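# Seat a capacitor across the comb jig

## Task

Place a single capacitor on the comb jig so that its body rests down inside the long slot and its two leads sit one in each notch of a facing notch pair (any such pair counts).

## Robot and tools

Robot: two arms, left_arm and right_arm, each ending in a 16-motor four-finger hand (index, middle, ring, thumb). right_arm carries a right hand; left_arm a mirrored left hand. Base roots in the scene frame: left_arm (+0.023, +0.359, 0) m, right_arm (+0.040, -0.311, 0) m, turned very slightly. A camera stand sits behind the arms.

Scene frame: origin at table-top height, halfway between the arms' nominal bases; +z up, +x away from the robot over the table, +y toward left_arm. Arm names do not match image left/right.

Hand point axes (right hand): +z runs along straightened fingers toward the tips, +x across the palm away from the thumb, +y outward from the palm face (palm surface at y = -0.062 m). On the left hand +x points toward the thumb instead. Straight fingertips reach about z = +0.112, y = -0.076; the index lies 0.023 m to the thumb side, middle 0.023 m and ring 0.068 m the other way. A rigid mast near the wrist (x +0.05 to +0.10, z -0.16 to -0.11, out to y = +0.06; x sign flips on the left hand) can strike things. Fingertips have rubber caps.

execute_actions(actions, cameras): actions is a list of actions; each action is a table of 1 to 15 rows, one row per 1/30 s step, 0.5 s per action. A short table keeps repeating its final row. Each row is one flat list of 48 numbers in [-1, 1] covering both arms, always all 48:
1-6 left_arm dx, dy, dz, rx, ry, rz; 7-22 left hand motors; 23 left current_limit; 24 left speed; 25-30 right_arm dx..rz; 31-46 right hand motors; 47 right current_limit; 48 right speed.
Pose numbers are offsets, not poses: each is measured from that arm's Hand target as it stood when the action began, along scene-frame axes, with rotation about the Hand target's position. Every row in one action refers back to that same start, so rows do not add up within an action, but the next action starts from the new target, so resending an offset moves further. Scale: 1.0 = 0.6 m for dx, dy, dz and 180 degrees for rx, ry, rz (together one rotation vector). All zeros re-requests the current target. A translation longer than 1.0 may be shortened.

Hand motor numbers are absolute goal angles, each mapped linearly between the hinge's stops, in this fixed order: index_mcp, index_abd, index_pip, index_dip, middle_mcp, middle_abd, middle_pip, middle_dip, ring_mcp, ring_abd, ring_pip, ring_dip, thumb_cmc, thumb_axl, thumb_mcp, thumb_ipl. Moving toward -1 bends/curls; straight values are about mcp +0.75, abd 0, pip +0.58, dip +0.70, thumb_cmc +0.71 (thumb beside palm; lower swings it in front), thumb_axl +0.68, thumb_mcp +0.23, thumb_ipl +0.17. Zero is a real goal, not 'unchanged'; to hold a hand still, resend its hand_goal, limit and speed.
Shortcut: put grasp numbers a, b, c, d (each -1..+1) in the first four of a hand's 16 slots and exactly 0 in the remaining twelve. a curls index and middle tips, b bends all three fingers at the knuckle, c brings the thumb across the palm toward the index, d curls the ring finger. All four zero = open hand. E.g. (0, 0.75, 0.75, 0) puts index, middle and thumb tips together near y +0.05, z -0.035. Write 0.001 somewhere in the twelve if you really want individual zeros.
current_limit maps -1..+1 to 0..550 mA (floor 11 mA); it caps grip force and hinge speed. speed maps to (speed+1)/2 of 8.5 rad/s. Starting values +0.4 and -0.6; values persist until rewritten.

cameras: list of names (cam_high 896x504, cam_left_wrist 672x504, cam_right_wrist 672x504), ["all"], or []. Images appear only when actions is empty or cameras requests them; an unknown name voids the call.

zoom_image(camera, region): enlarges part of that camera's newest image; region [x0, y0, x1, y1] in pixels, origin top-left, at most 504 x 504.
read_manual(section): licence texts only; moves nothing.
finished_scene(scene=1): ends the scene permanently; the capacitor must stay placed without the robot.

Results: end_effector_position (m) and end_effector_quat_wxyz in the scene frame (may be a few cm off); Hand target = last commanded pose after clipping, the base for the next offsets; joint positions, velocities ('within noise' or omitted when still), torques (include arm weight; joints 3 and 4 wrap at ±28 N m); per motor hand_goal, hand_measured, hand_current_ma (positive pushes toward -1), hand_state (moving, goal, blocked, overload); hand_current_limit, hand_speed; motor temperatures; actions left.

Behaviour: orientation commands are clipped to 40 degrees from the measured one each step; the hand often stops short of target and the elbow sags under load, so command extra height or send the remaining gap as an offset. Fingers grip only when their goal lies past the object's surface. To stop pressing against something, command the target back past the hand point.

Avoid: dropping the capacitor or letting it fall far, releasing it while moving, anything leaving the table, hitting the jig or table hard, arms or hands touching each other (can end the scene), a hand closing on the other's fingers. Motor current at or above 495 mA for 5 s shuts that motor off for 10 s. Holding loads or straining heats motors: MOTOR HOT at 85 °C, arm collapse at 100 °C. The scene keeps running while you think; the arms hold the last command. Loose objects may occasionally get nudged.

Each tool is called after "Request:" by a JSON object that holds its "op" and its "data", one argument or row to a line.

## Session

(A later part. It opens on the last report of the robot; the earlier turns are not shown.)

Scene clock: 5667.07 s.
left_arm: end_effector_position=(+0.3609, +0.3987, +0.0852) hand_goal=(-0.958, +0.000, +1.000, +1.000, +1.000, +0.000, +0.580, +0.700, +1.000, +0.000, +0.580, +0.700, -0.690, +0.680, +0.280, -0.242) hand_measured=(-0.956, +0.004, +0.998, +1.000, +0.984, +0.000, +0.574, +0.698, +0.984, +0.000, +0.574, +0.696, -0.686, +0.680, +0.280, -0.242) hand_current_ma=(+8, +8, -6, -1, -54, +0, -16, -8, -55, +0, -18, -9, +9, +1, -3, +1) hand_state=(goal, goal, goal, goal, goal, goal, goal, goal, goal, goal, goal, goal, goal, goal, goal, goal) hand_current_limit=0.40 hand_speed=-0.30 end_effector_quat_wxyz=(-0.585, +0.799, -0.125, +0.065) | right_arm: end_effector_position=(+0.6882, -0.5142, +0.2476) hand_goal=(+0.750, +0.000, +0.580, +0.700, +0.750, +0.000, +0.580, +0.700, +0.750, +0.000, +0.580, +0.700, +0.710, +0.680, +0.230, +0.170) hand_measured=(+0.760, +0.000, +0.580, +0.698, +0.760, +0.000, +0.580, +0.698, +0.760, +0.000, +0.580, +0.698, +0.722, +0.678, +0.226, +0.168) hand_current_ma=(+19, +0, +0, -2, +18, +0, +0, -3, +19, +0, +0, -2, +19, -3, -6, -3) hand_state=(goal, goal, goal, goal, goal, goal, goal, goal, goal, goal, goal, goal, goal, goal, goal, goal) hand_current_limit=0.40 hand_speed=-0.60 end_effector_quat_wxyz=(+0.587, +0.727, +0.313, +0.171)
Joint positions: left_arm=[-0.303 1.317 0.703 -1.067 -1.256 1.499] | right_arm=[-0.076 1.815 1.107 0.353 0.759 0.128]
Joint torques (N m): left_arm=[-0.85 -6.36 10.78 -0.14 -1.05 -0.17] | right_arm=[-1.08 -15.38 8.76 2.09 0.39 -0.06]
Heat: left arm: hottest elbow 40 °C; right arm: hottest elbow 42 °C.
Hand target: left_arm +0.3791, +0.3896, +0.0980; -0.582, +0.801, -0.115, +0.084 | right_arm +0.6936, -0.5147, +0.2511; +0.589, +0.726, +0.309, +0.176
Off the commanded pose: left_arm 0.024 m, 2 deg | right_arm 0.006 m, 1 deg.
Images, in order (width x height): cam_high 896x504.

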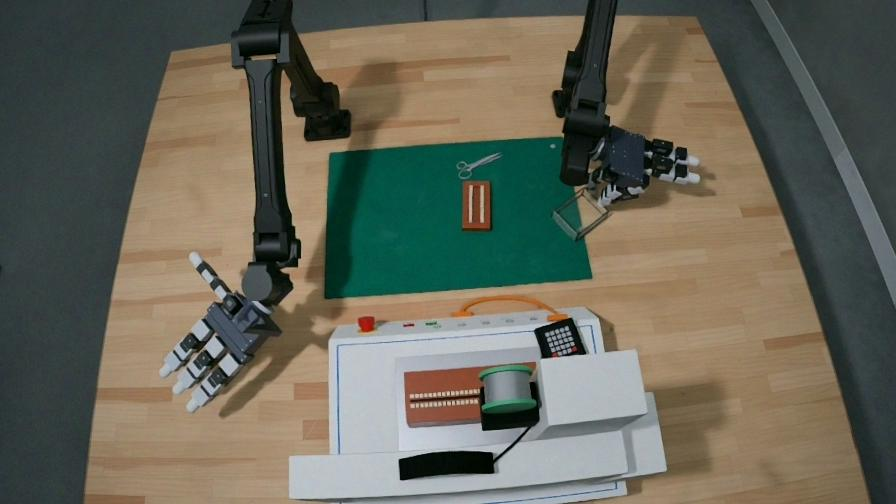

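Request:
{"op": "zoom_image", "data": {
  "camera": "cam_high",
  "region": [590, 200, 618, 228]
}}

Request:
{"op": "zoom_image", "data": {
  "camera": "cam_high",
  "region": [568, 214, 596, 242]
}}

Scaled by 18.000 from the camera's 896x504 image, which has a finer 1280x720 frame.

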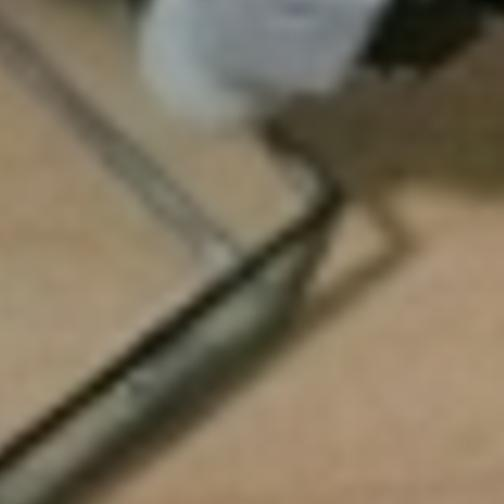

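Scaled by 18.000 from the camera's 896x504 image, which has a finer 1280x720 frame.

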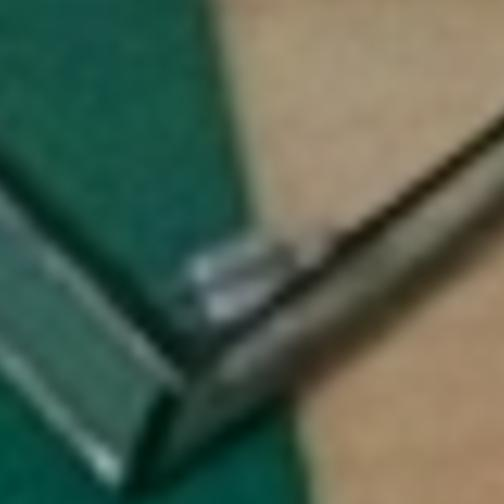

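Request:
{"op": "execute_actions", "data": {
  "actions": [
    [[0,0.03,0.03,0,0,0,-0.959,0,1,1,1,0,0.58,0.7,1,0,0.58,0.7,-0.69,0.68,0.279,-0.243,0.4,-0.3,0,0,0,0,0,0,0,0,0,0,0,0,0,0,0,0,0,0,0,0,0,0,0.4,-0.6]],
    [[0.02,0.03,0.04,0,0,0,-0.959,0,1,1,1,0,0.58,0.7,1,0,0.58,0.7,-0.69,0.68,0.279,-0.243,0.4,-0.3,0,0,0,0,0,0,0,0,0,0,0,0,0,0,0,0,0,0,0,0,0,0,0.4,-0.6]]
  ],
  "cameras": ["cam_high"]
}}

Request:
{"op": "zoom_image", "data": {
  "camera": "cam_high",
  "region": [572, 190, 622, 240]
}}

Scene clock: 5713.10 s.
left_arm: end_effector_position=(+0.3755, +0.4258, +0.1209) hand_goal=(-0.958, +0.000, +1.000, +1.000, +1.000, +0.000, +0.580, +0.700, +1.000, +0.000, +0.580, +0.700, -0.690, +0.680, +0.280, -0.242) hand_measured=(-0.954, +0.004, +0.998, +1.000, +0.984, +0.000, +0.574, +0.698, +0.984, +0.000, +0.574, +0.696, -0.686, +0.680, +0.280, -0.242) hand_current_ma=(+10, +8, -5, -1, -54, +0, -16, -8, -55, +0, -18, -9, +9, +1, -3, +1) hand_state=(goal, goal, goal, goal, goal, goal, goal, goal, goal, goal, goal, goal, goal, goal, goal, goal) hand_current_limit=0.40 hand_speed=-0.30 end_effector_quat_wxyz=(-0.584, +0.798, -0.130, +0.063) | right_arm: end_effector_position=(+0.6882, -0.5142, +0.2476) hand_goal=(+0.750, +0.000, +0.580, +0.700, +0.750, +0.000, +0.580, +0.700, +0.750, +0.000, +0.580, +0.700, +0.710, +0.680, +0.230, +0.170) hand_measured=(+0.760, +0.000, +0.580, +0.698, +0.760, +0.000, +0.580, +0.698, +0.760, +0.000, +0.580, +0.698, +0.722, +0.678, +0.226, +0.168) hand_current_ma=(+19, +0, +0, -2, +18, +0, +0, -3, +19, +0, +0, -2, +19, -3, -6, -3) hand_state=(goal, goal, goal, goal, goal, goal, goal, goal, goal, goal, goal, goal, goal, goal, goal, goal) hand_current_limit=0.40 hand_speed=-0.60 end_effector_quat_wxyz=(+0.587, +0.727, +0.313, +0.171)
Joint positions: left_arm=[-0.202 1.213 0.722 -0.879 -1.25 1.836] | right_arm=[-0.076 1.815 1.107 0.353 0.759 0.128]
Joint torques (N m): left_arm=[0.38 -7.41 11.29 0.91 -0.95 0.05] | right_arm=[-0.79 -14.97 8.66 2.04 0.41 -0.07]
Heat: left arm: hottest elbow 42 °C; right arm: hottest elbow 42 °C.
Hand target: left_arm +0.3911, +0.4255, +0.1398; -0.582, +0.801, -0.115, +0.084 | right_arm +0.6936, -0.5147, +0.2511; +0.589, +0.726, +0.309, +0.176
Off the commanded pose: left_arm 0.025 m, 3 deg | right_arm 0.006 m, 1 deg.
Images, in order (width x height): cam_high 896x504.

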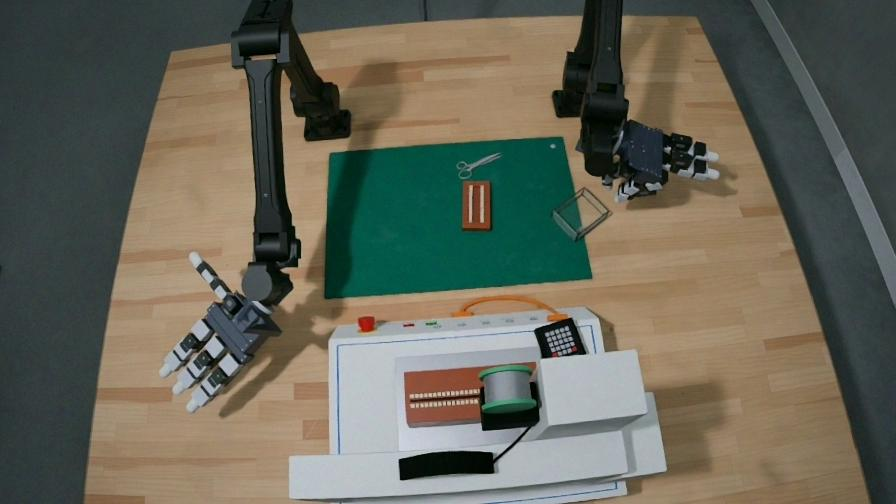

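Scaled by 10.080 from the camera's 896x504 image, which has a finer 1280x720 frame.

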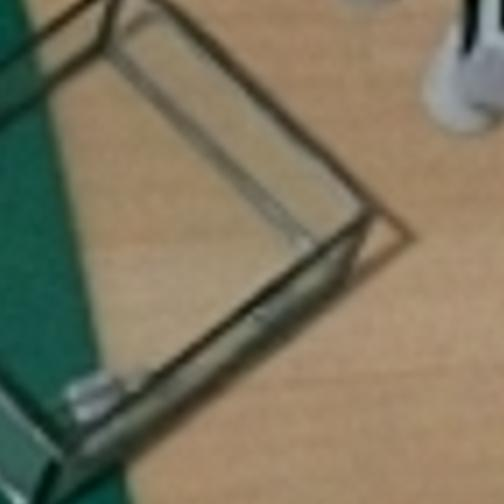

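Request:
{"op": "zoom_image", "data": {
  "camera": "cam_high",
  "region": [588, 210, 612, 228]
}}

Request:
{"op": "zoom_image", "data": {
  "camera": "cam_high",
  "region": [572, 220, 596, 238]
}}

Scaled by 21.000 from the camera's 896x504 image, which has a finer 1280x720 frame.

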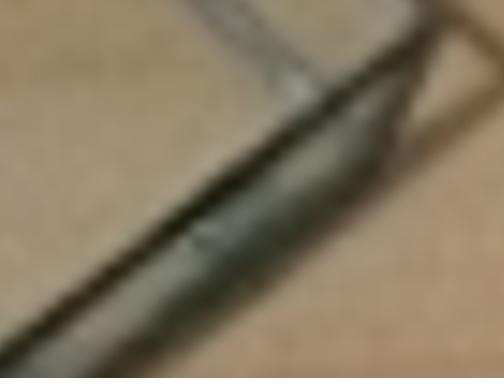

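Scaled by 21.000 from the camera's 896x504 image, which has a finer 1280x720 frame.

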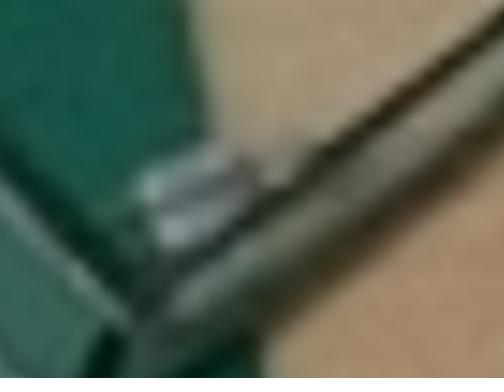

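Request:
{"op": "zoom_image", "data": {
  "camera": "cam_high",
  "region": [592, 213, 608, 227]
}}

Scaled by 31.500 from the camera's 896x504 image, which has a finer 1280x720 frame.

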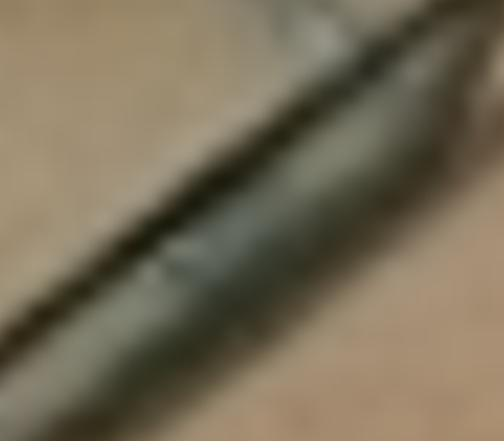

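Request:
{"op": "execute_actions", "data": {
  "actions": [
    [[-0.006,-0.023,-0.038,0,0,0,-0.959,0,1,1,1,0,0.58,0.7,1,0,0.58,0.7,-0.69,0.68,0.279,-0.243,0.4,-0.3,0,0,0,0,0,0,0,0,0,0,0,0,0,0,0,0,0,0,0,0,0,0,0.4,-0.6],[-0.013,-0.047,-0.0767,0,0,0,-0.959,0,1,1,1,0,0.58,0.7,1,0,0.58,0.7,-0.69,0.68,0.279,-0.243,0.4,-0.3,0,0,0,0,0,0,0,0,0,0,0,0,0,0,0,0,0,0,0,0,0,0,0.4,-0.6]]
  ]
}}

Scene clock: 5846.83 s.
left_arm: end_effector_position=(+0.3779, +0.4012, +0.0918) hand_goal=(-0.958, +0.000, +1.000, +1.000, +1.000, +0.000, +0.580, +0.700, +1.000, +0.000, +0.580, +0.700, -0.690, +0.680, +0.280, -0.242) hand_measured=(-0.954, +0.004, +0.998, +1.000, +0.984, +0.000, +0.574, +0.698, +0.984, +0.000, +0.574, +0.696, -0.688, +0.680, +0.280, -0.242) hand_current_ma=(+11, +7, -5, -1, -54, +0, -16, -8, -55, +0, -18, -9, +8, +1, -3, +1) hand_state=(goal, goal, goal, goal, goal, goal, goal, goal, goal, goal, goal, goal, goal, goal, goal, goal) hand_current_limit=0.40 hand_speed=-0.30 end_effector_quat_wxyz=(-0.580, +0.802, -0.118, +0.081) | right_arm: end_effector_position=(+0.6882, -0.5142, +0.2476) hand_goal=(+0.750, +0.000, +0.580, +0.700, +0.750, +0.000, +0.580, +0.700, +0.750, +0.000, +0.580, +0.700, +0.710, +0.680, +0.230, +0.170) hand_measured=(+0.760, +0.000, +0.580, +0.698, +0.760, +0.000, +0.580, +0.698, +0.760, +0.000, +0.580, +0.698, +0.722, +0.678, +0.226, +0.168) hand_current_ma=(+19, +0, +0, -2, +18, +0, +0, -3, +19, +0, +0, -2, +19, -3, -6, -3) hand_state=(goal, goal, goal, goal, goal, goal, goal, goal, goal, goal, goal, goal, goal, goal, goal, goal) hand_current_limit=0.40 hand_speed=-0.60 end_effector_quat_wxyz=(+0.587, +0.727, +0.313, +0.171)
Joint positions: left_arm=[-0.276 1.302 0.712 -0.951 -1.252 1.609] | right_arm=[-0.076 1.815 1.107 0.353 0.759 0.128]
Joint torques (N m): left_arm=[-0.67 -6.12 8.73 0.05 -1.2 -0.18] | right_arm=[-1.26 -15.09 8.72 2.09 0.4 -0.09]
Heat: left arm: hottest elbow 41 °C; right arm: hottest elbow 42 °C.
Hand target: left_arm +0.3833, +0.3974, +0.0938; -0.582, +0.801, -0.115, +0.084 | right_arm +0.6936, -0.5147, +0.2511; +0.589, +0.726, +0.309, +0.176
Off the commanded pose: left_arm 0.007 m, 1 deg | right_arm 0.006 m, 1 deg.

Request:
{"op": "execute_actions", "data": {
  "actions": [
    [[-0.011,-0.003,-0.03,0,0,0,-0.959,0,1,1,1,0,0.58,0.7,1,0,0.58,0.7,-0.69,0.68,0.279,-0.243,0.4,-0.3,0,0,0,0,0,0,0,0,0,0,0,0,0,0,0,0,0,0,0,0,0,0,0.4,-0.6],[-0.0212,-0.006,-0.0597,0,0,0,-0.959,0,1,1,1,0,0.58,0.7,1,0,0.58,0.7,-0.69,0.68,0.279,-0.243,0.4,-0.3,0,0,0,0,0,0,0,0,0,0,0,0,0,0,0,0,0,0,0,0,0,0,0.4,-0.6]]
  ],
  "cameras": ["cam_high"]
}}

Request:
{"op": "zoom_image", "data": {
  "camera": "cam_high",
  "region": [572, 190, 622, 240]
}}

Scene clock: 5860.10 s.
left_arm: end_effector_position=(+0.3654, +0.3983, +0.0581) hand_goal=(-0.958, +0.000, +1.000, +1.000, +1.000, +0.000, +0.580, +0.700, +1.000, +0.000, +0.580, +0.700, -0.690, +0.680, +0.280, -0.242) hand_measured=(-0.954, +0.002, +0.998, +1.000, +0.984, +0.000, +0.574, +0.698, +0.984, +0.000, +0.574, +0.696, -0.686, +0.680, +0.280, -0.242) hand_current_ma=(+11, +6, -5, -1, -54, +0, -16, -8, -55, +0, -18, -9, +9, +1, -1, +1) hand_state=(goal, goal, goal, goal, goal, goal, goal, goal, goal, goal, goal, goal, goal, goal, goal, goal) hand_current_limit=0.40 hand_speed=-0.30 end_effector_quat_wxyz=(-0.582, +0.801, -0.118, +0.077) | right_arm: end_effector_position=(+0.6882, -0.5142, +0.2476) hand_goal=(+0.750, +0.000, +0.580, +0.700, +0.750, +0.000, +0.580, +0.700, +0.750, +0.000, +0.580, +0.700, +0.710, +0.680, +0.230, +0.170) hand_measured=(+0.760, +0.000, +0.580, +0.698, +0.760, +0.000, +0.580, +0.698, +0.760, +0.000, +0.580, +0.698, +0.722, +0.678, +0.226, +0.168) hand_current_ma=(+19, +0, +0, -2, +18, +0, +0, -3, +19, +0, +0, -2, +19, -3, -6, -3) hand_state=(goal, goal, goal, goal, goal, goal, goal, goal, goal, goal, goal, goal, goal, goal, goal, goal) hand_current_limit=0.40 hand_speed=-0.60 end_effector_quat_wxyz=(+0.587, +0.727, +0.313, +0.171)
Joint positions: left_arm=[-0.299 1.367 0.66 -0.931 -1.254 1.515] | right_arm=[-0.076 1.815 1.107 0.353 0.759 0.128]
Joint torques (N m): left_arm=[-0.85 -6.42 7.46 0.39 -1.12 -0.17] | right_arm=[-0.62 -14.8 8.81 2.03 0.42 -0.1]
Heat: left arm: hottest elbow 40 °C; right arm: hottest elbow 42 °C.
Hand target: left_arm +0.3707, +0.3937, +0.0582; -0.582, +0.801, -0.115, +0.084 | right_arm +0.6936, -0.5147, +0.2511; +0.589, +0.726, +0.309, +0.176
Off the commanded pose: left_arm 0.007 m, 1 deg | right_arm 0.006 m, 1 deg.
Images, in order (width x height): cam_high 896x504.

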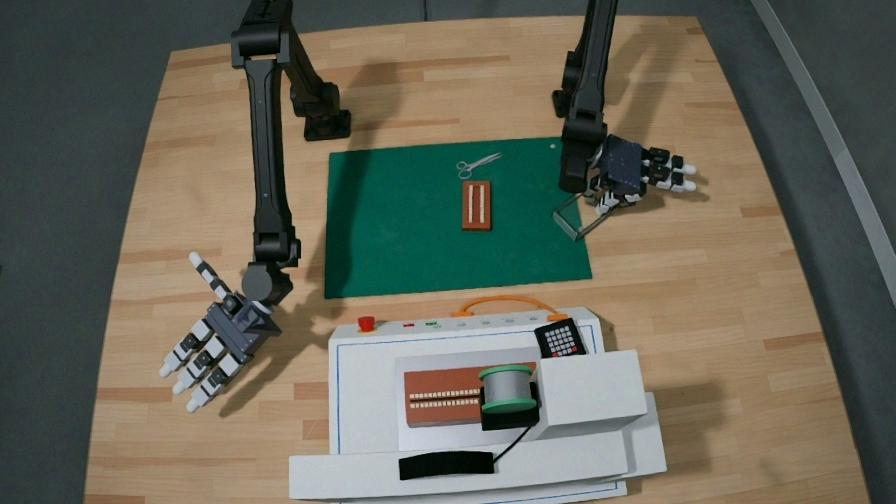

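Scaled by 10.080 from the camera's 896x504 image, which has a finer 1280x720 frame.

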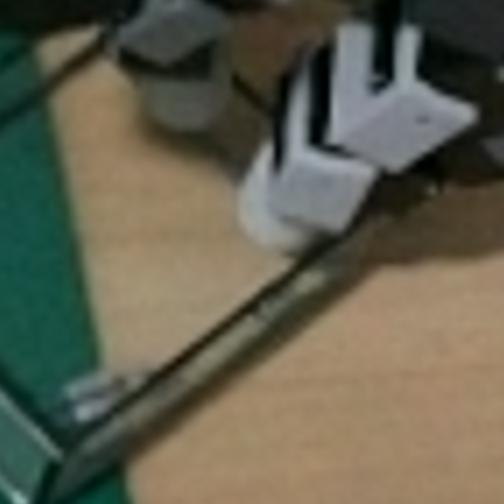

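Request:
{"op": "execute_actions", "data": {
  "actions": [
    [[0.004,0.002,-0.01,0,0,0,-0.959,0,1,1,1,0,0.58,0.7,1,0,0.58,0.7,-0.69,0.68,0.279,-0.243,0.4,-0.3,0,0,0,0,0,0,0,0,0,0,0,0,0,0,0,0,0,0,0,0,0,0,0.4,-0.6],[0.008,0.0035,-0.02,0,0,0,-0.959,0,1,1,1,0,0.58,0.7,1,0,0.58,0.7,-0.69,0.68,0.279,-0.243,0.4,-0.3,0,0,0,0,0,0,0,0,0,0,0,0,0,0,0,0,0,0,0,0,0,0,0.4,-0.6]]
  ]
}}

Scene clock: 5876.83 s.
left_arm: end_effector_position=(+0.3748, +0.3953, +0.0490) hand_goal=(-0.958, +0.000, +1.000, +1.000, +1.000, +0.000, +0.580, +0.700, +1.000, +0.000, +0.580, +0.700, -0.690, +0.680, +0.280, -0.242) hand_measured=(-0.960, -0.006, +0.998, +1.000, +0.984, +0.000, +0.574, +0.698, +0.984, +0.000, +0.574, +0.696, -0.688, +0.680, +0.280, -0.242) hand_current_ma=(-6, -15, -7, -1, -54, +0, -16, -8, -55, +0, -18, -9, +8, +1, -1, +1) hand_state=(goal, goal, goal, goal, goal, goal, goal, goal, goal, goal, goal, goal, goal, goal, goal, goal) hand_current_limit=0.40 hand_speed=-0.30 end_effector_quat_wxyz=(-0.581, +0.802, -0.113, +0.086) | right_arm: end_effector_position=(+0.6882, -0.5142, +0.2476) hand_goal=(+0.750, +0.000, +0.580, +0.700, +0.750, +0.000, +0.580, +0.700, +0.750, +0.000, +0.580, +0.700, +0.710, +0.680, +0.230, +0.170) hand_measured=(+0.760, +0.000, +0.580, +0.698, +0.760, +0.000, +0.580, +0.698, +0.760, +0.000, +0.580, +0.698, +0.722, +0.678, +0.226, +0.168) hand_current_ma=(+19, +0, +0, -2, +18, +0, +0, -3, +19, +0, +0, -2, +19, -3, -6, -3) hand_state=(goal, goal, goal, goal, goal, goal, goal, goal, goal, goal, goal, goal, goal, goal, goal, goal) hand_current_limit=0.40 hand_speed=-0.60 end_effector_quat_wxyz=(+0.587, +0.727, +0.313, +0.171)
Joint positions: left_arm=[-0.299 1.4 0.66 -0.867 -1.254 1.527] | right_arm=[-0.076 1.815 1.107 0.353 0.759 0.128]
Joint torques (N m): left_arm=[-0.15 -6.71 6.6 0.7 -1.17 -0.01] | right_arm=[-0.73 -15.03 8.73 2.04 0.38 -0.07]
Heat: left arm: hottest elbow 40 °C; right arm: hottest elbow 42 °C.
Hand target: left_arm +0.3755, +0.3958, +0.0461; -0.582, +0.801, -0.115, +0.084 | right_arm +0.6936, -0.5147, +0.2511; +0.589, +0.726, +0.309, +0.176
Off the commanded pose: left_arm 0.003 m, 0 deg | right_arm 0.006 m, 1 deg.

Request:
{"op": "execute_actions", "data": {
  "actions": [
    [[-0.004,0.006,0.02,0,0,0,-0.959,0,1,1,1,0,0.58,0.7,1,0,0.58,0.7,-0.69,0.68,0.279,-0.243,0.4,-0.3,0,0,0,0,0,0,0,0,0,0,0,0,0,0,0,0,0,0,0,0,0,0,0.4,-0.6],[-0.008,0.011,0.04,0,0,0,-0.959,0,1,1,1,0,0.58,0.7,1,0,0.58,0.7,-0.69,0.68,0.279,-0.243,0.4,-0.3,0,0,0,0,0,0,0,0,0,0,0,0,0,0,0,0,0,0,0,0,0,0,0.4,-0.6]],
    [[0,0,-0.02,0,0,0,-0.959,0,1,1,1,0,0.58,0.7,1,0,0.58,0.7,-0.69,0.68,0.279,-0.243,0.4,-0.3,0,0,0,0,0,0,0,0,0,0,0,0,0,0,0,0,0,0,0,0,0,0,0.4,-0.6]]
  ]
}}

Scene clock: 5894.50 s.
left_arm: end_effector_position=(+0.3708, +0.3988, +0.0610) hand_goal=(-0.958, +0.000, +1.000, +1.000, +1.000, +0.000, +0.580, +0.700, +1.000, +0.000, +0.580, +0.700, -0.690, +0.680, +0.280, -0.242) hand_measured=(-0.956, -0.004, +0.998, +1.000, +0.984, +0.000, +0.574, +0.698, +0.984, +0.000, +0.574, +0.696, -0.688, +0.680, +0.280, -0.242) hand_current_ma=(+8, -8, -6, -1, -54, +0, -16, -8, -55, +0, -18, -9, +7, +1, -1, +1) hand_state=(goal, goal, goal, goal, goal, goal, goal, goal, goal, goal, goal, goal, goal, goal, goal, goal) hand_current_limit=0.40 hand_speed=-0.30 end_effector_quat_wxyz=(-0.580, +0.801, -0.114, +0.091) | right_arm: end_effector_position=(+0.6882, -0.5142, +0.2476) hand_goal=(+0.750, +0.000, +0.580, +0.700, +0.750, +0.000, +0.580, +0.700, +0.750, +0.000, +0.580, +0.700, +0.710, +0.680, +0.230, +0.170) hand_measured=(+0.760, +0.000, +0.580, +0.698, +0.760, +0.000, +0.580, +0.698, +0.760, +0.000, +0.580, +0.698, +0.722, +0.678, +0.226, +0.168) hand_current_ma=(+19, +0, +0, -2, +18, +0, +0, -3, +19, +0, +0, -2, +19, -3, -6, -3) hand_state=(goal, goal, goal, goal, goal, goal, goal, goal, goal, goal, goal, goal, goal, goal, goal, goal) hand_current_limit=0.40 hand_speed=-0.60 end_effector_quat_wxyz=(+0.587, +0.727, +0.313, +0.171)
Joint positions: left_arm=[-0.291 1.345 0.647 -0.857 -1.255 1.574] | right_arm=[-0.076 1.815 1.107 0.353 0.759 0.128]
Joint torques (N m): left_arm=[0.5 -6.12 6.98 0.53 -1.14 0] | right_arm=[-1.14 -15.56 8.8 2.17 0.38 -0.09]
Heat: left arm: hottest elbow 39 °C; right arm: hottest elbow 42 °C.
Hand target: left_arm +0.3707, +0.4024, +0.0581; -0.582, +0.801, -0.115, +0.084 | right_arm +0.6936, -0.5147, +0.2511; +0.589, +0.726, +0.309, +0.176
Off the commanded pose: left_arm 0.005 m, 1 deg | right_arm 0.006 m, 1 deg.

Request:
{"op": "execute_actions", "data": {
  "actions": [
    [[0,0,-0.01,0,0,0,-0.959,0,1,1,1,0,0.58,0.7,1,0,0.58,0.7,-0.69,0.68,0.279,-0.243,0.4,-0.3,0,0,0,0,0,0,0,0,0,0,0,0,0,0,0,0,0,0,0,0,0,0,0.4,-0.6],[0,0.002,-0.02,0,0,0,-0.959,0,1,1,1,0,0.58,0.7,1,0,0.58,0.7,-0.69,0.68,0.279,-0.243,0.4,-0.3,0,0,0,0,0,0,0,0,0,0,0,0,0,0,0,0,0,0,0,0,0,0,0.4,-0.6],[0,0.002,-0.03,0,0,0,-0.959,0,1,1,1,0,0.58,0.7,1,0,0.58,0.7,-0.69,0.68,0.279,-0.243,0.4,-0.3,0,0,0,0,0,0,0,0,0,0,0,0,0,0,0,0,0,0,0,0,0,0,0.4,-0.6]]
  ],
  "cameras": ["cam_high"]
}}

Request:
{"op": "zoom_image", "data": {
  "camera": "cam_high",
  "region": [572, 190, 622, 240]
}}

Scene clock: 5912.20 s.
left_arm: end_effector_position=(+0.3700, +0.4002, +0.0415) hand_goal=(-0.958, +0.000, +1.000, +1.000, +1.000, +0.000, +0.580, +0.700, +1.000, +0.000, +0.580, +0.700, -0.690, +0.680, +0.280, -0.242) hand_measured=(-0.954, -0.004, +0.998, +1.000, +0.984, +0.000, +0.574, +0.698, +0.984, +0.000, +0.574, +0.696, -0.688, +0.680, +0.280, -0.242) hand_current_ma=(+9, -7, -6, -1, -54, +0, -16, -8, -55, +0, -18, -9, +7, +1, -1, +1) hand_state=(goal, goal, goal, goal, goal, goal, goal, goal, goal, goal, goal, goal, goal, goal, goal, goal) hand_current_limit=0.40 hand_speed=-0.30 end_effector_quat_wxyz=(-0.581, +0.801, -0.115, +0.089) | right_arm: end_effector_position=(+0.6882, -0.5142, +0.2476) hand_goal=(+0.750, +0.000, +0.580, +0.700, +0.750, +0.000, +0.580, +0.700, +0.750, +0.000, +0.580, +0.700, +0.710, +0.680, +0.230, +0.170) hand_measured=(+0.760, +0.000, +0.580, +0.698, +0.760, +0.000, +0.580, +0.698, +0.760, +0.000, +0.580, +0.698, +0.722, +0.678, +0.226, +0.168) hand_current_ma=(+19, +0, +0, -2, +18, +0, +0, -3, +19, +0, +0, -2, +19, -3, -6, -3) hand_state=(goal, goal, goal, goal, goal, goal, goal, goal, goal, goal, goal, goal, goal, goal, goal, goal) hand_current_limit=0.40 hand_speed=-0.60 end_effector_quat_wxyz=(+0.587, +0.727, +0.313, +0.171)
Joint positions: left_arm=[-0.288 1.389 0.621 -0.781 -1.255 1.585] | right_arm=[-0.076 1.815 1.107 0.353 0.759 0.128]
Joint torques (N m): left_arm=[0.56 -6.59 6.72 0.69 -1.14 0.03] | right_arm=[-0.85 -15.09 8.79 2.03 0.39 -0.08]
Heat: left arm: hottest elbow 39 °C; right arm: hottest elbow 42 °C.
Hand target: left_arm +0.3706, +0.4037, +0.0401; -0.582, +0.801, -0.115, +0.084 | right_arm +0.6936, -0.5147, +0.2511; +0.589, +0.726, +0.309, +0.176
Off the commanded pose: left_arm 0.004 m, 1 deg | right_arm 0.006 m, 1 deg.
Images, in order (width x height): cam_high 896x504.

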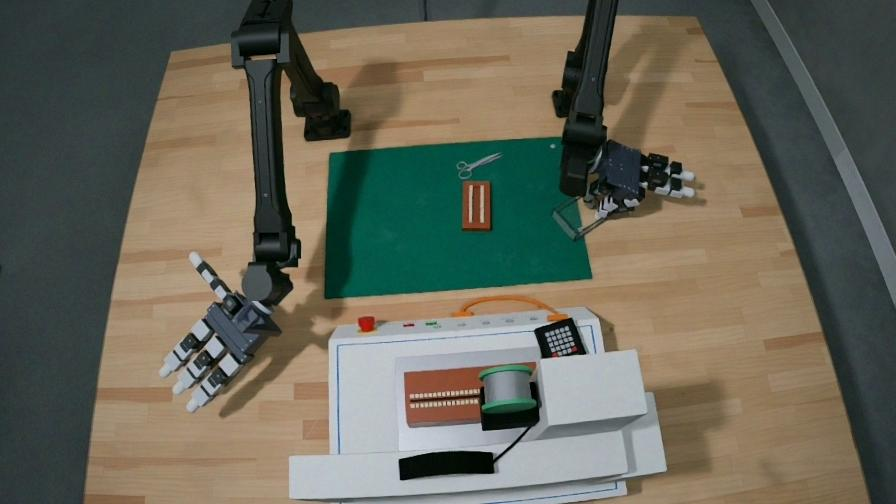

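Scaled by 10.080 from the camera's 896x504 image, which has a finer 1280x720 frame.

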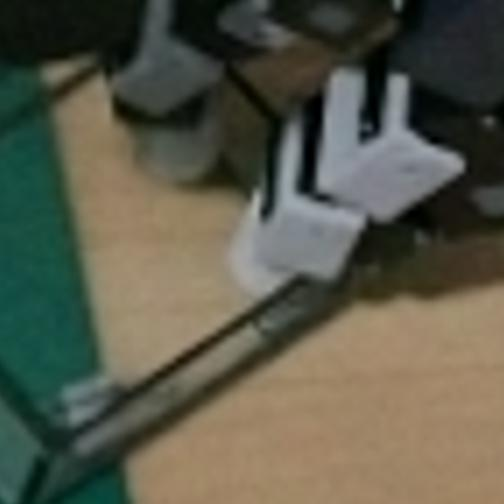

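Request:
{"op": "execute_actions", "data": {
  "actions": [
    [[0.003,0.002,0.015,0,0,0,-0.959,0,1,1,1,0,0.58,0.7,1,0,0.58,0.7,-0.69,0.68,0.279,-0.243,0.4,-0.3,0,0,0,0,0,0,0,0,0,0,0,0,0,0,0,0,0,0,0,0,0,0,0.4,-0.6],[0.01,0.005,0.03,0,0,0,-0.959,0,1,1,1,0,0.58,0.7,1,0,0.58,0.7,-0.69,0.68,0.279,-0.243,0.4,-0.3,0,0,0,0,0,0,0,0,0,0,0,0,0,0,0,0,0,0,0,0,0,0,0.4,-0.6]],
    [[0,0,-0.01,0,0,0,-0.959,0,1,1,1,0,0.58,0.7,1,0,0.58,0.7,-0.69,0.68,0.279,-0.243,0.4,-0.3,0,0,0,0,0,0,0,0,0,0,0,0,0,0,0,0,0,0,0,0,0,0,0.4,-0.6],[0,0,-0.02,0,0,0,-0.959,0,1,1,1,0,0.58,0.7,1,0,0.58,0.7,-0.69,0.68,0.279,-0.243,0.4,-0.3,0,0,0,0,0,0,0,0,0,0,0,0,0,0,0,0,0,0,0,0,0,0,0.4,-0.6]]
  ]
}}

Scene clock: 5947.40 s.
left_arm: end_effector_position=(+0.3706, +0.4048, +0.0454) hand_goal=(-0.958, +0.000, +1.000, +1.000, +1.000, +0.000, +0.580, +0.700, +1.000, +0.000, +0.580, +0.700, -0.690, +0.680, +0.280, -0.242) hand_measured=(-0.954, -0.004, +0.998, +1.000, +0.984, +0.000, +0.574, +0.698, +0.984, +0.000, +0.574, +0.696, -0.686, +0.680, +0.282, -0.240) hand_current_ma=(+9, -8, -6, -1, -54, +0, -16, -8, -55, +0, -18, -9, +11, +1, +3, +6) hand_state=(goal, goal, goal, goal, goal, goal, goal, goal, goal, goal, goal, goal, goal, goal, goal, goal) hand_current_limit=0.40 hand_speed=-0.30 end_effector_quat_wxyz=(-0.582, +0.800, -0.120, +0.084) | right_arm: end_effector_position=(+0.6882, -0.5142, +0.2476) hand_goal=(+0.750, +0.000, +0.580, +0.700, +0.750, +0.000, +0.580, +0.700, +0.750, +0.000, +0.580, +0.700, +0.710, +0.680, +0.230, +0.170) hand_measured=(+0.760, +0.000, +0.580, +0.698, +0.760, +0.000, +0.580, +0.698, +0.760, +0.000, +0.580, +0.698, +0.722, +0.678, +0.226, +0.168) hand_current_ma=(+19, +0, +0, -2, +18, +0, +0, -3, +19, +0, +0, -2, +19, -3, -6, -3) hand_state=(goal, goal, goal, goal, goal, goal, goal, goal, goal, goal, goal, goal, goal, goal, goal, goal) hand_current_limit=0.40 hand_speed=-0.60 end_effector_quat_wxyz=(+0.587, +0.727, +0.313, +0.171)
Joint positions: left_arm=[-0.272 1.374 0.621 -0.758 -1.255 1.641] | right_arm=[-0.076 1.815 1.107 0.353 0.759 0.128]
Joint torques (N m): left_arm=[0.5 -6.24 7.71 0.69 -1.1 -0.02] | right_arm=[-1.08 -15.09 8.76 2.17 0.38 -0.1]
Heat: left arm: hottest elbow 38 °C; right arm: hottest elbow 42 °C.
Hand target: left_arm +0.3766, +0.4067, +0.0460; -0.582, +0.801, -0.115, +0.084 | right_arm +0.6936, -0.5147, +0.2511; +0.589, +0.726, +0.309, +0.176
Off the commanded pose: left_arm 0.006 m, 1 deg | right_arm 0.006 m, 1 deg.

Request:
{"op": "execute_actions", "data": {
  "actions": [],
  "cameras": ["cam_high"]
}}

Request:
{"op": "zoom_image", "data": {
  "camera": "cam_high",
  "region": [572, 190, 622, 240]
}}

Scene clock: 5954.90 s.
left_arm: end_effector_position=(+0.3705, +0.4048, +0.0454) hand_goal=(-0.958, +0.000, +1.000, +1.000, +1.000, +0.000, +0.580, +0.700, +1.000, +0.000, +0.580, +0.700, -0.690, +0.680, +0.280, -0.242) hand_measured=(-0.954, -0.004, +0.998, +1.000, +0.984, +0.000, +0.574, +0.698, +0.984, +0.000, +0.574, +0.696, -0.686, +0.680, +0.282, -0.240) hand_current_ma=(+9, -8, -6, -1, -54, +0, -16, -8, -55, +0, -18, -9, +11, +1, +3, +6) hand_state=(goal, goal, goal, goal, goal, goal, goal, goal, goal, goal, goal, goal, goal, goal, goal, goal) hand_current_limit=0.40 hand_speed=-0.30 end_effector_quat_wxyz=(-0.582, +0.800, -0.121, +0.083) | right_arm: end_effector_position=(+0.6882, -0.5142, +0.2476) hand_goal=(+0.750, +0.000, +0.580, +0.700, +0.750, +0.000, +0.580, +0.700, +0.750, +0.000, +0.580, +0.700, +0.710, +0.680, +0.230, +0.170) hand_measured=(+0.760, +0.000, +0.580, +0.698, +0.760, +0.000, +0.580, +0.698, +0.760, +0.000, +0.580, +0.698, +0.722, +0.678, +0.226, +0.168) hand_current_ma=(+19, +0, +0, -2, +18, +0, +0, -3, +19, +0, +0, -2, +19, -3, -6, -3) hand_state=(goal, goal, goal, goal, goal, goal, goal, goal, goal, goal, goal, goal, goal, goal, goal, goal) hand_current_limit=0.40 hand_speed=-0.60 end_effector_quat_wxyz=(+0.587, +0.727, +0.313, +0.171)
Joint positions: left_arm=[-0.272 1.374 0.621 -0.758 -1.255 1.641] | right_arm=[-0.076 1.815 1.107 0.353 0.759 0.128]
Joint velocities: within noise
Joint torques (N m): left_arm=[0.56 -6.24 7.71 0.81 -1.1 -0.01] | right_arm=[-1.03 -15.09 8.68 2.14 0.4 -0.09]
Motor temperatures (°C): left_arm=[25 29 38 27 31 27] | right_arm=[27 35 42 28 26 27]
Heat: left arm: hottest elbow 38 °C; right arm: hottest elbow 42 °C.
Hand target: left_arm +0.3765, +0.4067, +0.0460; -0.582, +0.801, -0.115, +0.084 | right_arm +0.6936, -0.5147, +0.2511; +0.589, +0.726, +0.309, +0.176
Off the commanded pose: left_arm 0.006 m, 1 deg | right_arm 0.006 m, 1 deg.
Images, in order (width x height): cam_high 896x504.

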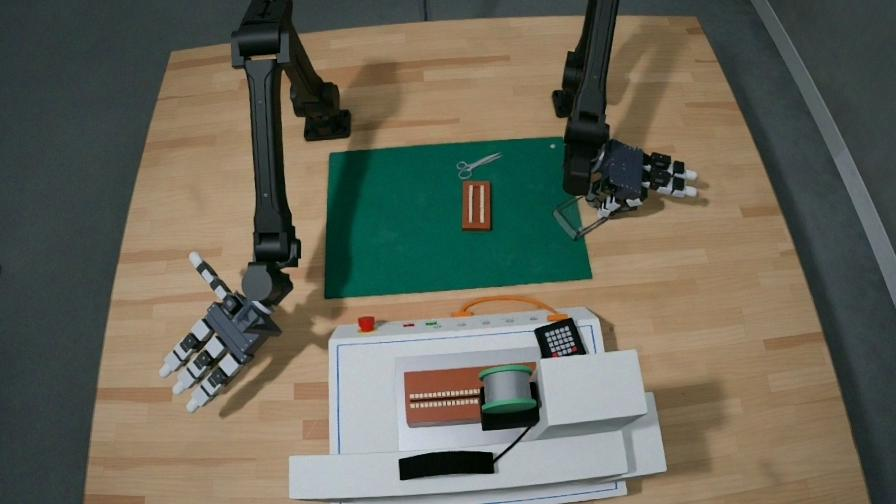

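Scaled by 10.080 from the camera's 896x504 image, which has a finer 1280x720 frame.

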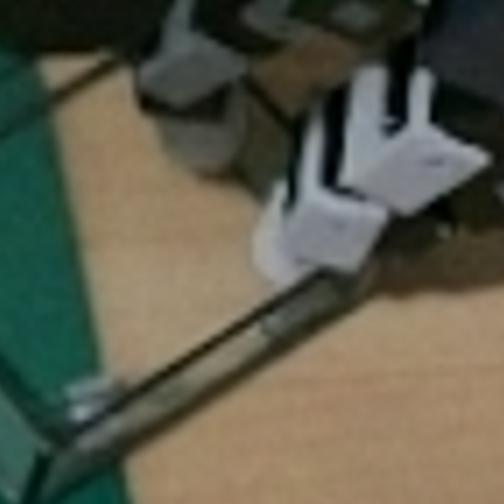

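Request:
{"op": "execute_actions", "data": {
  "actions": [
    [[0.002,0,-0.007,0,0,0,-0.959,0,1,1,1,0,0.58,0.7,1,0,0.58,0.7,-0.69,0.68,0.279,-0.243,0.4,-0.3,0,0,0,0,0,0,0,0,0,0,0,0,0,0,0,0,0,0,0,0,0,0,0.4,-0.6],[0.003,0,-0.014,0,0,0,-0.959,0,1,1,1,0,0.58,0.7,1,0,0.58,0.7,-0.69,0.68,0.279,-0.243,0.4,-0.3,0,0,0,0,0,0,0,0,0,0,0,0,0,0,0,0,0,0,0,0,0,0,0.4,-0.6]]
  ]
}}

Scene clock: 5966.67 s.
left_arm: end_effector_position=(+0.3751, +0.4039, +0.0391) hand_goal=(-0.958, +0.000, +1.000, +1.000, +1.000, +0.000, +0.580, +0.700, +1.000, +0.000, +0.580, +0.700, -0.690, +0.680, +0.280, -0.242) hand_measured=(-0.962, -0.006, +0.998, +1.000, +0.984, +0.000, +0.574, +0.698, +0.984, +0.000, +0.574, +0.696, -0.686, +0.680, +0.282, -0.240) hand_current_ma=(-8, -17, -6, -1, -54, +0, -16, -8, -55, +0, -18, -9, +9, +1, +3, +6) hand_state=(goal, goal, goal, goal, goal, goal, goal, goal, goal, goal, goal, goal, goal, goal, goal, goal) hand_current_limit=0.40 hand_speed=-0.30 end_effector_quat_wxyz=(-0.581, +0.800, -0.119, +0.086) | right_arm: end_effector_position=(+0.6882, -0.5142, +0.2476) hand_goal=(+0.750, +0.000, +0.580, +0.700, +0.750, +0.000, +0.580, +0.700, +0.750, +0.000, +0.580, +0.700, +0.710, +0.680, +0.230, +0.170) hand_measured=(+0.760, +0.000, +0.580, +0.698, +0.760, +0.000, +0.580, +0.698, +0.760, +0.000, +0.580, +0.698, +0.722, +0.678, +0.226, +0.168) hand_current_ma=(+19, +0, +0, -2, +18, +0, +0, -3, +19, +0, +0, -2, +19, -3, -6, -3) hand_state=(goal, goal, goal, goal, goal, goal, goal, goal, goal, goal, goal, goal, goal, goal, goal, goal) hand_current_limit=0.40 hand_speed=-0.60 end_effector_quat_wxyz=(+0.587, +0.727, +0.313, +0.171)
Joint positions: left_arm=[-0.271 1.398 0.621 -0.723 -1.255 1.646] | right_arm=[-0.076 1.815 1.107 0.353 0.759 0.128]
Joint torques (N m): left_arm=[0.5 -6.42 7.08 0.83 -1.09 -0.04] | right_arm=[-0.97 -15.09 8.79 2.02 0.38 -0.08]
Heat: left arm: hottest elbow 38 °C; right arm: hottest elbow 42 °C.
Hand target: left_arm +0.3784, +0.4067, +0.0377; -0.582, +0.801, -0.115, +0.084 | right_arm +0.6936, -0.5147, +0.2511; +0.589, +0.726, +0.309, +0.176
Off the commanded pose: left_arm 0.005 m, 0 deg | right_arm 0.006 m, 1 deg.

Request:
{"op": "execute_actions", "data": {
  "actions": [],
  "cameras": ["cam_high"]
}}

Request:
{"op": "zoom_image", "data": {
  "camera": "cam_high",
  "region": [572, 190, 622, 240]
}}

Request:
{"op": "zoom_image", "data": {
  "camera": "cam_high",
  "region": [592, 208, 616, 226]
}}

Scene clock: 5975.07 s.
left_arm: end_effector_position=(+0.3751, +0.4039, +0.0391) hand_goal=(-0.958, +0.000, +1.000, +1.000, +1.000, +0.000, +0.580, +0.700, +1.000, +0.000, +0.580, +0.700, -0.690, +0.680, +0.280, -0.242) hand_measured=(-0.962, -0.006, +0.998, +1.000, +0.984, +0.000, +0.574, +0.698, +0.984, +0.000, +0.574, +0.696, -0.686, +0.680, +0.282, -0.240) hand_current_ma=(-8, -17, -6, -1, -54, +0, -16, -8, -55, +0, -18, -9, +9, +1, +3, +6) hand_state=(goal, goal, goal, goal, goal, goal, goal, goal, goal, goal, goal, goal, goal, goal, goal, goal) hand_current_limit=0.40 hand_speed=-0.30 end_effector_quat_wxyz=(-0.581, +0.800, -0.119, +0.086) | right_arm: end_effector_position=(+0.6882, -0.5142, +0.2476) hand_goal=(+0.750, +0.000, +0.580, +0.700, +0.750, +0.000, +0.580, +0.700, +0.750, +0.000, +0.580, +0.700, +0.710, +0.680, +0.230, +0.170) hand_measured=(+0.760, +0.000, +0.580, +0.698, +0.760, +0.000, +0.580, +0.698, +0.760, +0.000, +0.580, +0.698, +0.722, +0.678, +0.226, +0.168) hand_current_ma=(+19, +0, +0, -2, +18, +0, +0, -3, +19, +0, +0, -2, +19, -3, -6, -3) hand_state=(goal, goal, goal, goal, goal, goal, goal, goal, goal, goal, goal, goal, goal, goal, goal, goal) hand_current_limit=0.40 hand_speed=-0.60 end_effector_quat_wxyz=(+0.587, +0.727, +0.313, +0.171)
Joint positions: left_arm=[-0.271 1.398 0.621 -0.723 -1.255 1.646] | right_arm=[-0.076 1.815 1.107 0.353 0.759 0.128]
Joint velocities: within noise
Joint torques (N m): left_arm=[0.5 -6.42 7.09 0.84 -1.09 -0.02] | right_arm=[-0.67 -15.21 8.79 2.02 0.41 -0.11]
Motor temperatures (°C): left_arm=[25 29 38 27 31 27] | right_arm=[27 35 42 28 26 27]
Heat: left arm: hottest elbow 38 °C; right arm: hottest elbow 42 °C.
Hand target: left_arm +0.3784, +0.4067, +0.0377; -0.582, +0.801, -0.115, +0.084 | right_arm +0.6936, -0.5147, +0.2511; +0.589, +0.726, +0.309, +0.176
Off the commanded pose: left_arm 0.005 m, 0 deg | right_arm 0.006 m, 1 deg.
Images, in order (width x height): cam_high 896x504.

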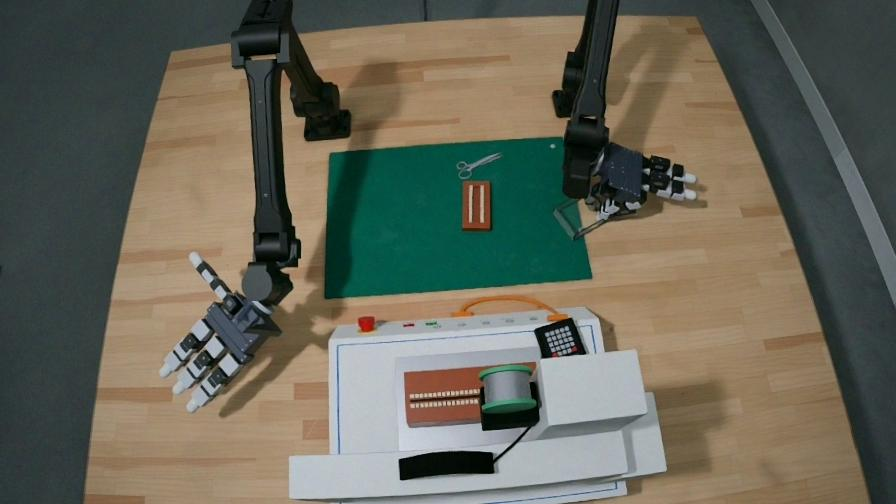

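Scaled by 10.080 from the camera's 896x504 image, which has a finer 1280x720 frame.

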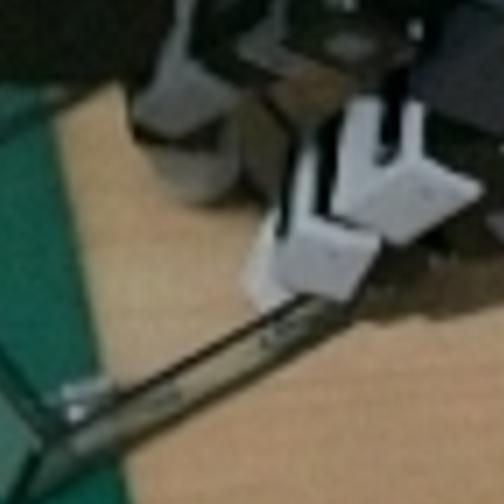

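Scaled by 21.000 from the camera's 896x504 image, which has a finer 1280x720 frame.

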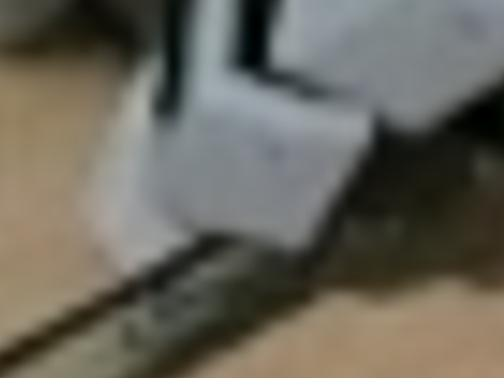

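Request:
{"op": "execute_actions", "data": {
  "actions": [
    [[0,0,0.02,0,0,0,-0.959,0,1,1,1,0,0.58,0.7,1,0,0.58,0.7,-0.69,0.68,0.279,-0.243,0.4,-0.3,0,0,0,0,0,0,0,0,0,0,0,0,0,0,0,0,0,0,0,0,0,0,0.4,-0.6],[0,0,0.06,0,0,0,-0.959,0,1,1,1,0,0.58,0.7,1,0,0.58,0.7,-0.69,0.68,0.279,-0.243,0.4,-0.3,0,0,0,0,0,0,0,0,0,0,0,0,0,0,0,0,0,0,0,0,0,0,0.4,-0.6]],
    [[0.04,0.035,0.05,0,0,0,-0.959,0,1,1,1,0,0.58,0.7,1,0,0.58,0.7,0.71,0.68,0.23,-1.0,0.4,-0.3,0,0,0,0,0,0,0,0,0,0,0,0,0,0,0,0,0,0,0,0,0,0,0.4,-0.6]]
  ],
  "cameras": ["cam_high"]
}}

Request:
{"op": "zoom_image", "data": {
  "camera": "cam_high",
  "region": [542, 180, 632, 250]
}}

Scene clock: 6054.17 s.
left_arm: end_effector_position=(+0.3879, +0.4275, +0.0884) hand_goal=(-0.958, +0.000, +1.000, +1.000, +1.000, +0.000, +0.580, +0.700, +1.000, +0.000, +0.580, +0.700, +0.710, +0.680, +0.230, -1.000) hand_measured=(-0.940, +0.032, +1.000, +1.000, +0.984, +0.000, +0.574, +0.698, +0.984, +0.000, +0.574, +0.696, -0.572, +0.670, +0.268, -0.404) hand_current_ma=(+65, +99, +1, +0, -54, +0, -16, -8, -55, +0, -18, -9, -385, -38, +194, +385) hand_state=(goal, blocked, goal, goal, goal, goal, goal, goal, goal, goal, goal, goal, blocked, goal, blocked, blocked) hand_current_limit=0.40 hand_speed=-0.30 end_effector_quat_wxyz=(-0.584, +0.799, -0.127, +0.066) | right_arm: end_effector_position=(+0.6882, -0.5142, +0.2476) hand_goal=(+0.750, +0.000, +0.580, +0.700, +0.750, +0.000, +0.580, +0.700, +0.750, +0.000, +0.580, +0.700, +0.710, +0.680, +0.230, +0.170) hand_measured=(+0.760, +0.000, +0.580, +0.698, +0.760, +0.000, +0.580, +0.698, +0.760, +0.000, +0.580, +0.698, +0.722, +0.678, +0.226, +0.168) hand_current_ma=(+19, +0, +0, -2, +18, +0, +0, -3, +19, +0, +0, -2, +19, -3, -6, -3) hand_state=(goal, goal, goal, goal, goal, goal, goal, goal, goal, goal, goal, goal, goal, goal, goal, goal) hand_current_limit=0.40 hand_speed=-0.60 end_effector_quat_wxyz=(+0.587, +0.727, +0.313, +0.171)
Joint positions: left_arm=[-0.189 1.294 0.687 -0.719 -1.246 1.874] | right_arm=[-0.076 1.815 1.107 0.353 0.759 0.128]
Joint torques (N m): left_arm=[0.38 -8.06 10.3 0.99 -0.95 0] | right_arm=[-0.73 -15.44 8.79 2.21 0.38 -0.1]
Heat: left arm: hottest elbow 38 °C; right arm: hottest elbow 42 °C.
Hand target: left_arm +0.4025, +0.4277, +0.1037; -0.582, +0.801, -0.115, +0.084 | right_arm +0.6936, -0.5147, +0.2511; +0.589, +0.726, +0.309, +0.176
Off the commanded pose: left_arm 0.021 m, 3 deg | right_arm 0.006 m, 1 deg.
Images, in order (width x height): cam_high 896x504.

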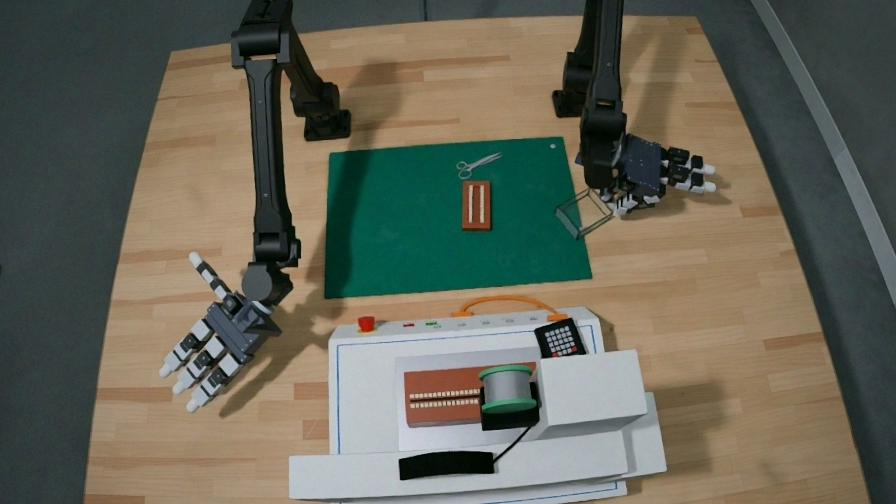

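Scaled by 5.600 from the camera's 896x504 image, which has a finer 1280x720 frame.

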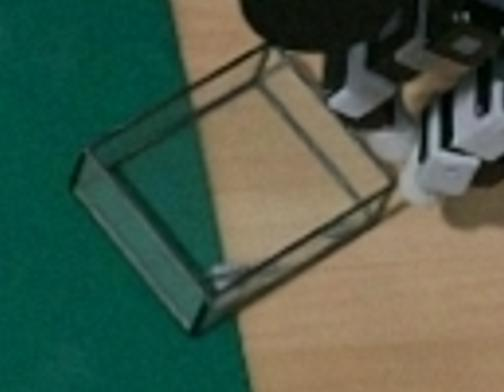

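Request:
{"op": "execute_actions", "data": {
  "actions": [
    [[0.02,-0.02,0,0,0,0,-0.959,0,1,1,1,0,0.58,0.7,1,0,0.58,0.7,-0.69,0.68,0.3,-0.243,0.4,-0.3,0,0,0,0,0,0,0,0,0,0,0,0,0,0,0,0,0,0,0,0,0,0,0.4,-0.6],[0.0395,-0.046,-0.02,0,0,0,-0.959,0,1,1,1,0,0.58,0.7,1,0,0.58,0.7,-0.69,0.68,0.7,0.17,0.4,-0.3,0,0,0,0,0,0,0,0,0,0,0,0,0,0,0,0,0,0,0,0,0,0,0.4,-0.6]],
    [[0,0,0,0,0,0,-0.959,0,1,1,1,0,0.58,0.7,1,0,0.58,0.7,-0.69,0.68,0.7,0.17,0.4,-0.3,0,0,0,0,0,0,0,0,0,0,0,0,0,0,0,0,0,0,0,0,0,0,0.4,-0.6]]
  ]
}}

Scene clock: 6103.53 s.
left_arm: end_effector_position=(+0.4063, +0.4061, +0.0792) hand_goal=(-0.958, +0.000, +1.000, +1.000, +1.000, +0.000, +0.580, +0.700, +1.000, +0.000, +0.580, +0.700, -0.690, +0.680, +0.700, +0.170) hand_measured=(-0.946, +0.004, +1.000, +1.000, +0.984, +0.000, +0.574, +0.698, +0.984, +0.000, +0.574, +0.696, -0.688, +0.678, +0.692, +0.166) hand_current_ma=(+39, +8, +0, +0, -54, +0, -16, -8, -55, +0, -18, -9, +6, -7, -29, -13) hand_state=(goal, goal, goal, goal, goal, goal, goal, goal, goal, goal, goal, goal, goal, goal, goal, goal) hand_current_limit=0.40 hand_speed=-0.30 end_effector_quat_wxyz=(-0.582, +0.800, -0.127, +0.068) | right_arm: end_effector_position=(+0.6882, -0.5142, +0.2476) hand_goal=(+0.750, +0.000, +0.580, +0.700, +0.750, +0.000, +0.580, +0.700, +0.750, +0.000, +0.580, +0.700, +0.710, +0.680, +0.230, +0.170) hand_measured=(+0.760, +0.000, +0.580, +0.698, +0.760, +0.000, +0.580, +0.698, +0.760, +0.000, +0.580, +0.698, +0.722, +0.678, +0.226, +0.168) hand_current_ma=(+19, +0, +0, -2, +18, +0, +0, -3, +19, +0, +0, -2, +19, -3, -6, -3) hand_state=(goal, goal, goal, goal, goal, goal, goal, goal, goal, goal, goal, goal, goal, goal, goal, goal) hand_current_limit=0.40 hand_speed=-0.60 end_effector_quat_wxyz=(+0.587, +0.727, +0.313, +0.171)
Joint positions: left_arm=[-0.239 1.393 0.758 -0.83 -1.25 1.723] | right_arm=[-0.076 1.815 1.107 0.353 0.759 0.128]
Joint torques (N m): left_arm=[-0.56 -7.41 11.19 0.17 -1.17 -0.17] | right_arm=[-0.73 -14.97 8.68 2.07 0.4 -0.11]
Heat: left arm: hottest elbow 41 °C; right arm: hottest elbow 42 °C.
Hand target: left_arm +0.4261, +0.4001, +0.0916; -0.582, +0.801, -0.115, +0.084 | right_arm +0.6936, -0.5147, +0.2511; +0.589, +0.726, +0.309, +0.176
Off the commanded pose: left_arm 0.024 m, 2 deg | right_arm 0.006 m, 1 deg.

Request:
{"op": "execute_actions", "data": {
  "actions": [
    [[-0.01,-0.003,-0.035,0,0,0,-0.959,0,1,1,1,0,0.58,0.7,1,0,0.58,0.7,-0.69,0.68,0.7,0.17,0.4,-0.3,0,0,0,0,0,0,0,0,0,0,0,0,0,0,0,0,0,0,0,0,0,0,0.4,-0.6],[-0.0192,-0.0052,-0.0693,0,0,0,-0.959,0,1,1,1,0,0.58,0.7,1,0,0.58,0.7,-0.69,0.68,0.7,0.17,0.4,-0.3,0,0,0,0,0,0,0,0,0,0,0,0,0,0,0,0,0,0,0,0,0,0,0.4,-0.6]]
  ],
  "cameras": ["cam_high"]
}}

Request:
{"op": "zoom_image", "data": {
  "camera": "cam_high",
  "region": [542, 180, 632, 250]
}}

Scene clock: 6116.43 s.
left_arm: end_effector_position=(+0.4095, +0.4011, +0.0498) hand_goal=(-0.958, +0.000, +1.000, +1.000, +1.000, +0.000, +0.580, +0.700, +1.000, +0.000, +0.580, +0.700, -0.690, +0.680, +0.700, +0.170) hand_measured=(-0.946, +0.004, +1.000, +1.000, +0.984, +0.000, +0.574, +0.698, +0.984, +0.000, +0.574, +0.696, -0.688, +0.678, +0.692, +0.166) hand_current_ma=(+39, +7, +0, +0, -54, +0, -16, -8, -55, +0, -18, -9, +6, -7, -29, -13) hand_state=(goal, goal, goal, goal, goal, goal, goal, goal, goal, goal, goal, goal, goal, goal, goal, goal) hand_current_limit=0.40 hand_speed=-0.30 end_effector_quat_wxyz=(-0.582, +0.801, -0.119, +0.075) | right_arm: end_effector_position=(+0.6882, -0.5142, +0.2476) hand_goal=(+0.750, +0.000, +0.580, +0.700, +0.750, +0.000, +0.580, +0.700, +0.750, +0.000, +0.580, +0.700, +0.710, +0.680, +0.230, +0.170) hand_measured=(+0.760, +0.000, +0.580, +0.698, +0.760, +0.000, +0.580, +0.698, +0.760, +0.000, +0.580, +0.698, +0.722, +0.678, +0.226, +0.168) hand_current_ma=(+19, +0, +0, -2, +18, +0, +0, -3, +19, +0, +0, -2, +19, -3, -6, -3) hand_state=(goal, goal, goal, goal, goal, goal, goal, goal, goal, goal, goal, goal, goal, goal, goal, goal) hand_current_limit=0.40 hand_speed=-0.60 end_effector_quat_wxyz=(+0.587, +0.727, +0.313, +0.171)
Joint positions: left_arm=[-0.252 1.466 0.735 -0.768 -1.252 1.667] | right_arm=[-0.076 1.815 1.107 0.353 0.759 0.128]
Joint torques (N m): left_arm=[-0.85 -8.23 7.25 0.75 -1.17 -0.15] | right_arm=[-1.2 -14.86 8.79 2.14 0.38 -0.1]
Heat: left arm: hottest elbow 41 °C; right arm: hottest elbow 42 °C.
Hand target: left_arm +0.4146, +0.3969, +0.0500; -0.582, +0.801, -0.115, +0.084 | right_arm +0.6936, -0.5147, +0.2511; +0.589, +0.726, +0.309, +0.176
Off the commanded pose: left_arm 0.007 m, 1 deg | right_arm 0.006 m, 1 deg.
Images, in order (width x height): cam_high 896x504.

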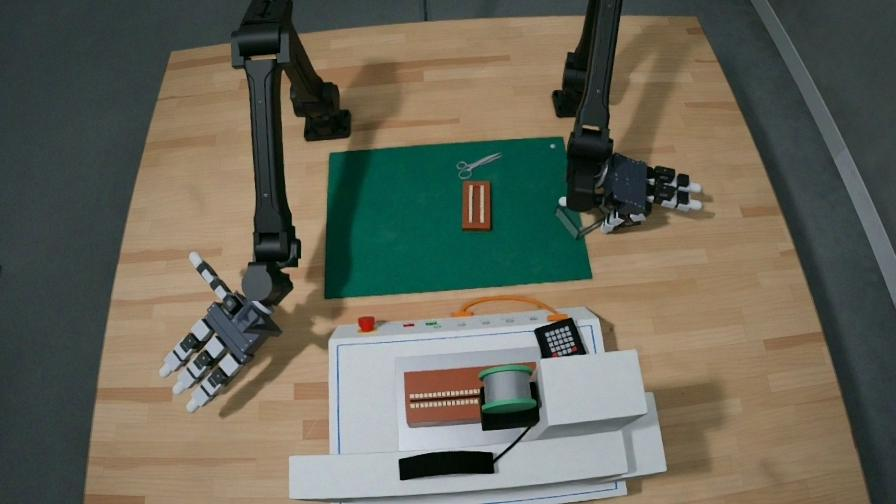

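Scaled by 5.600 from the camera's 896x504 image, which has a finer 1280x720 frame.

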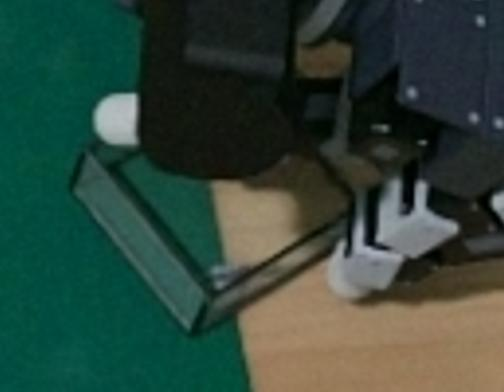

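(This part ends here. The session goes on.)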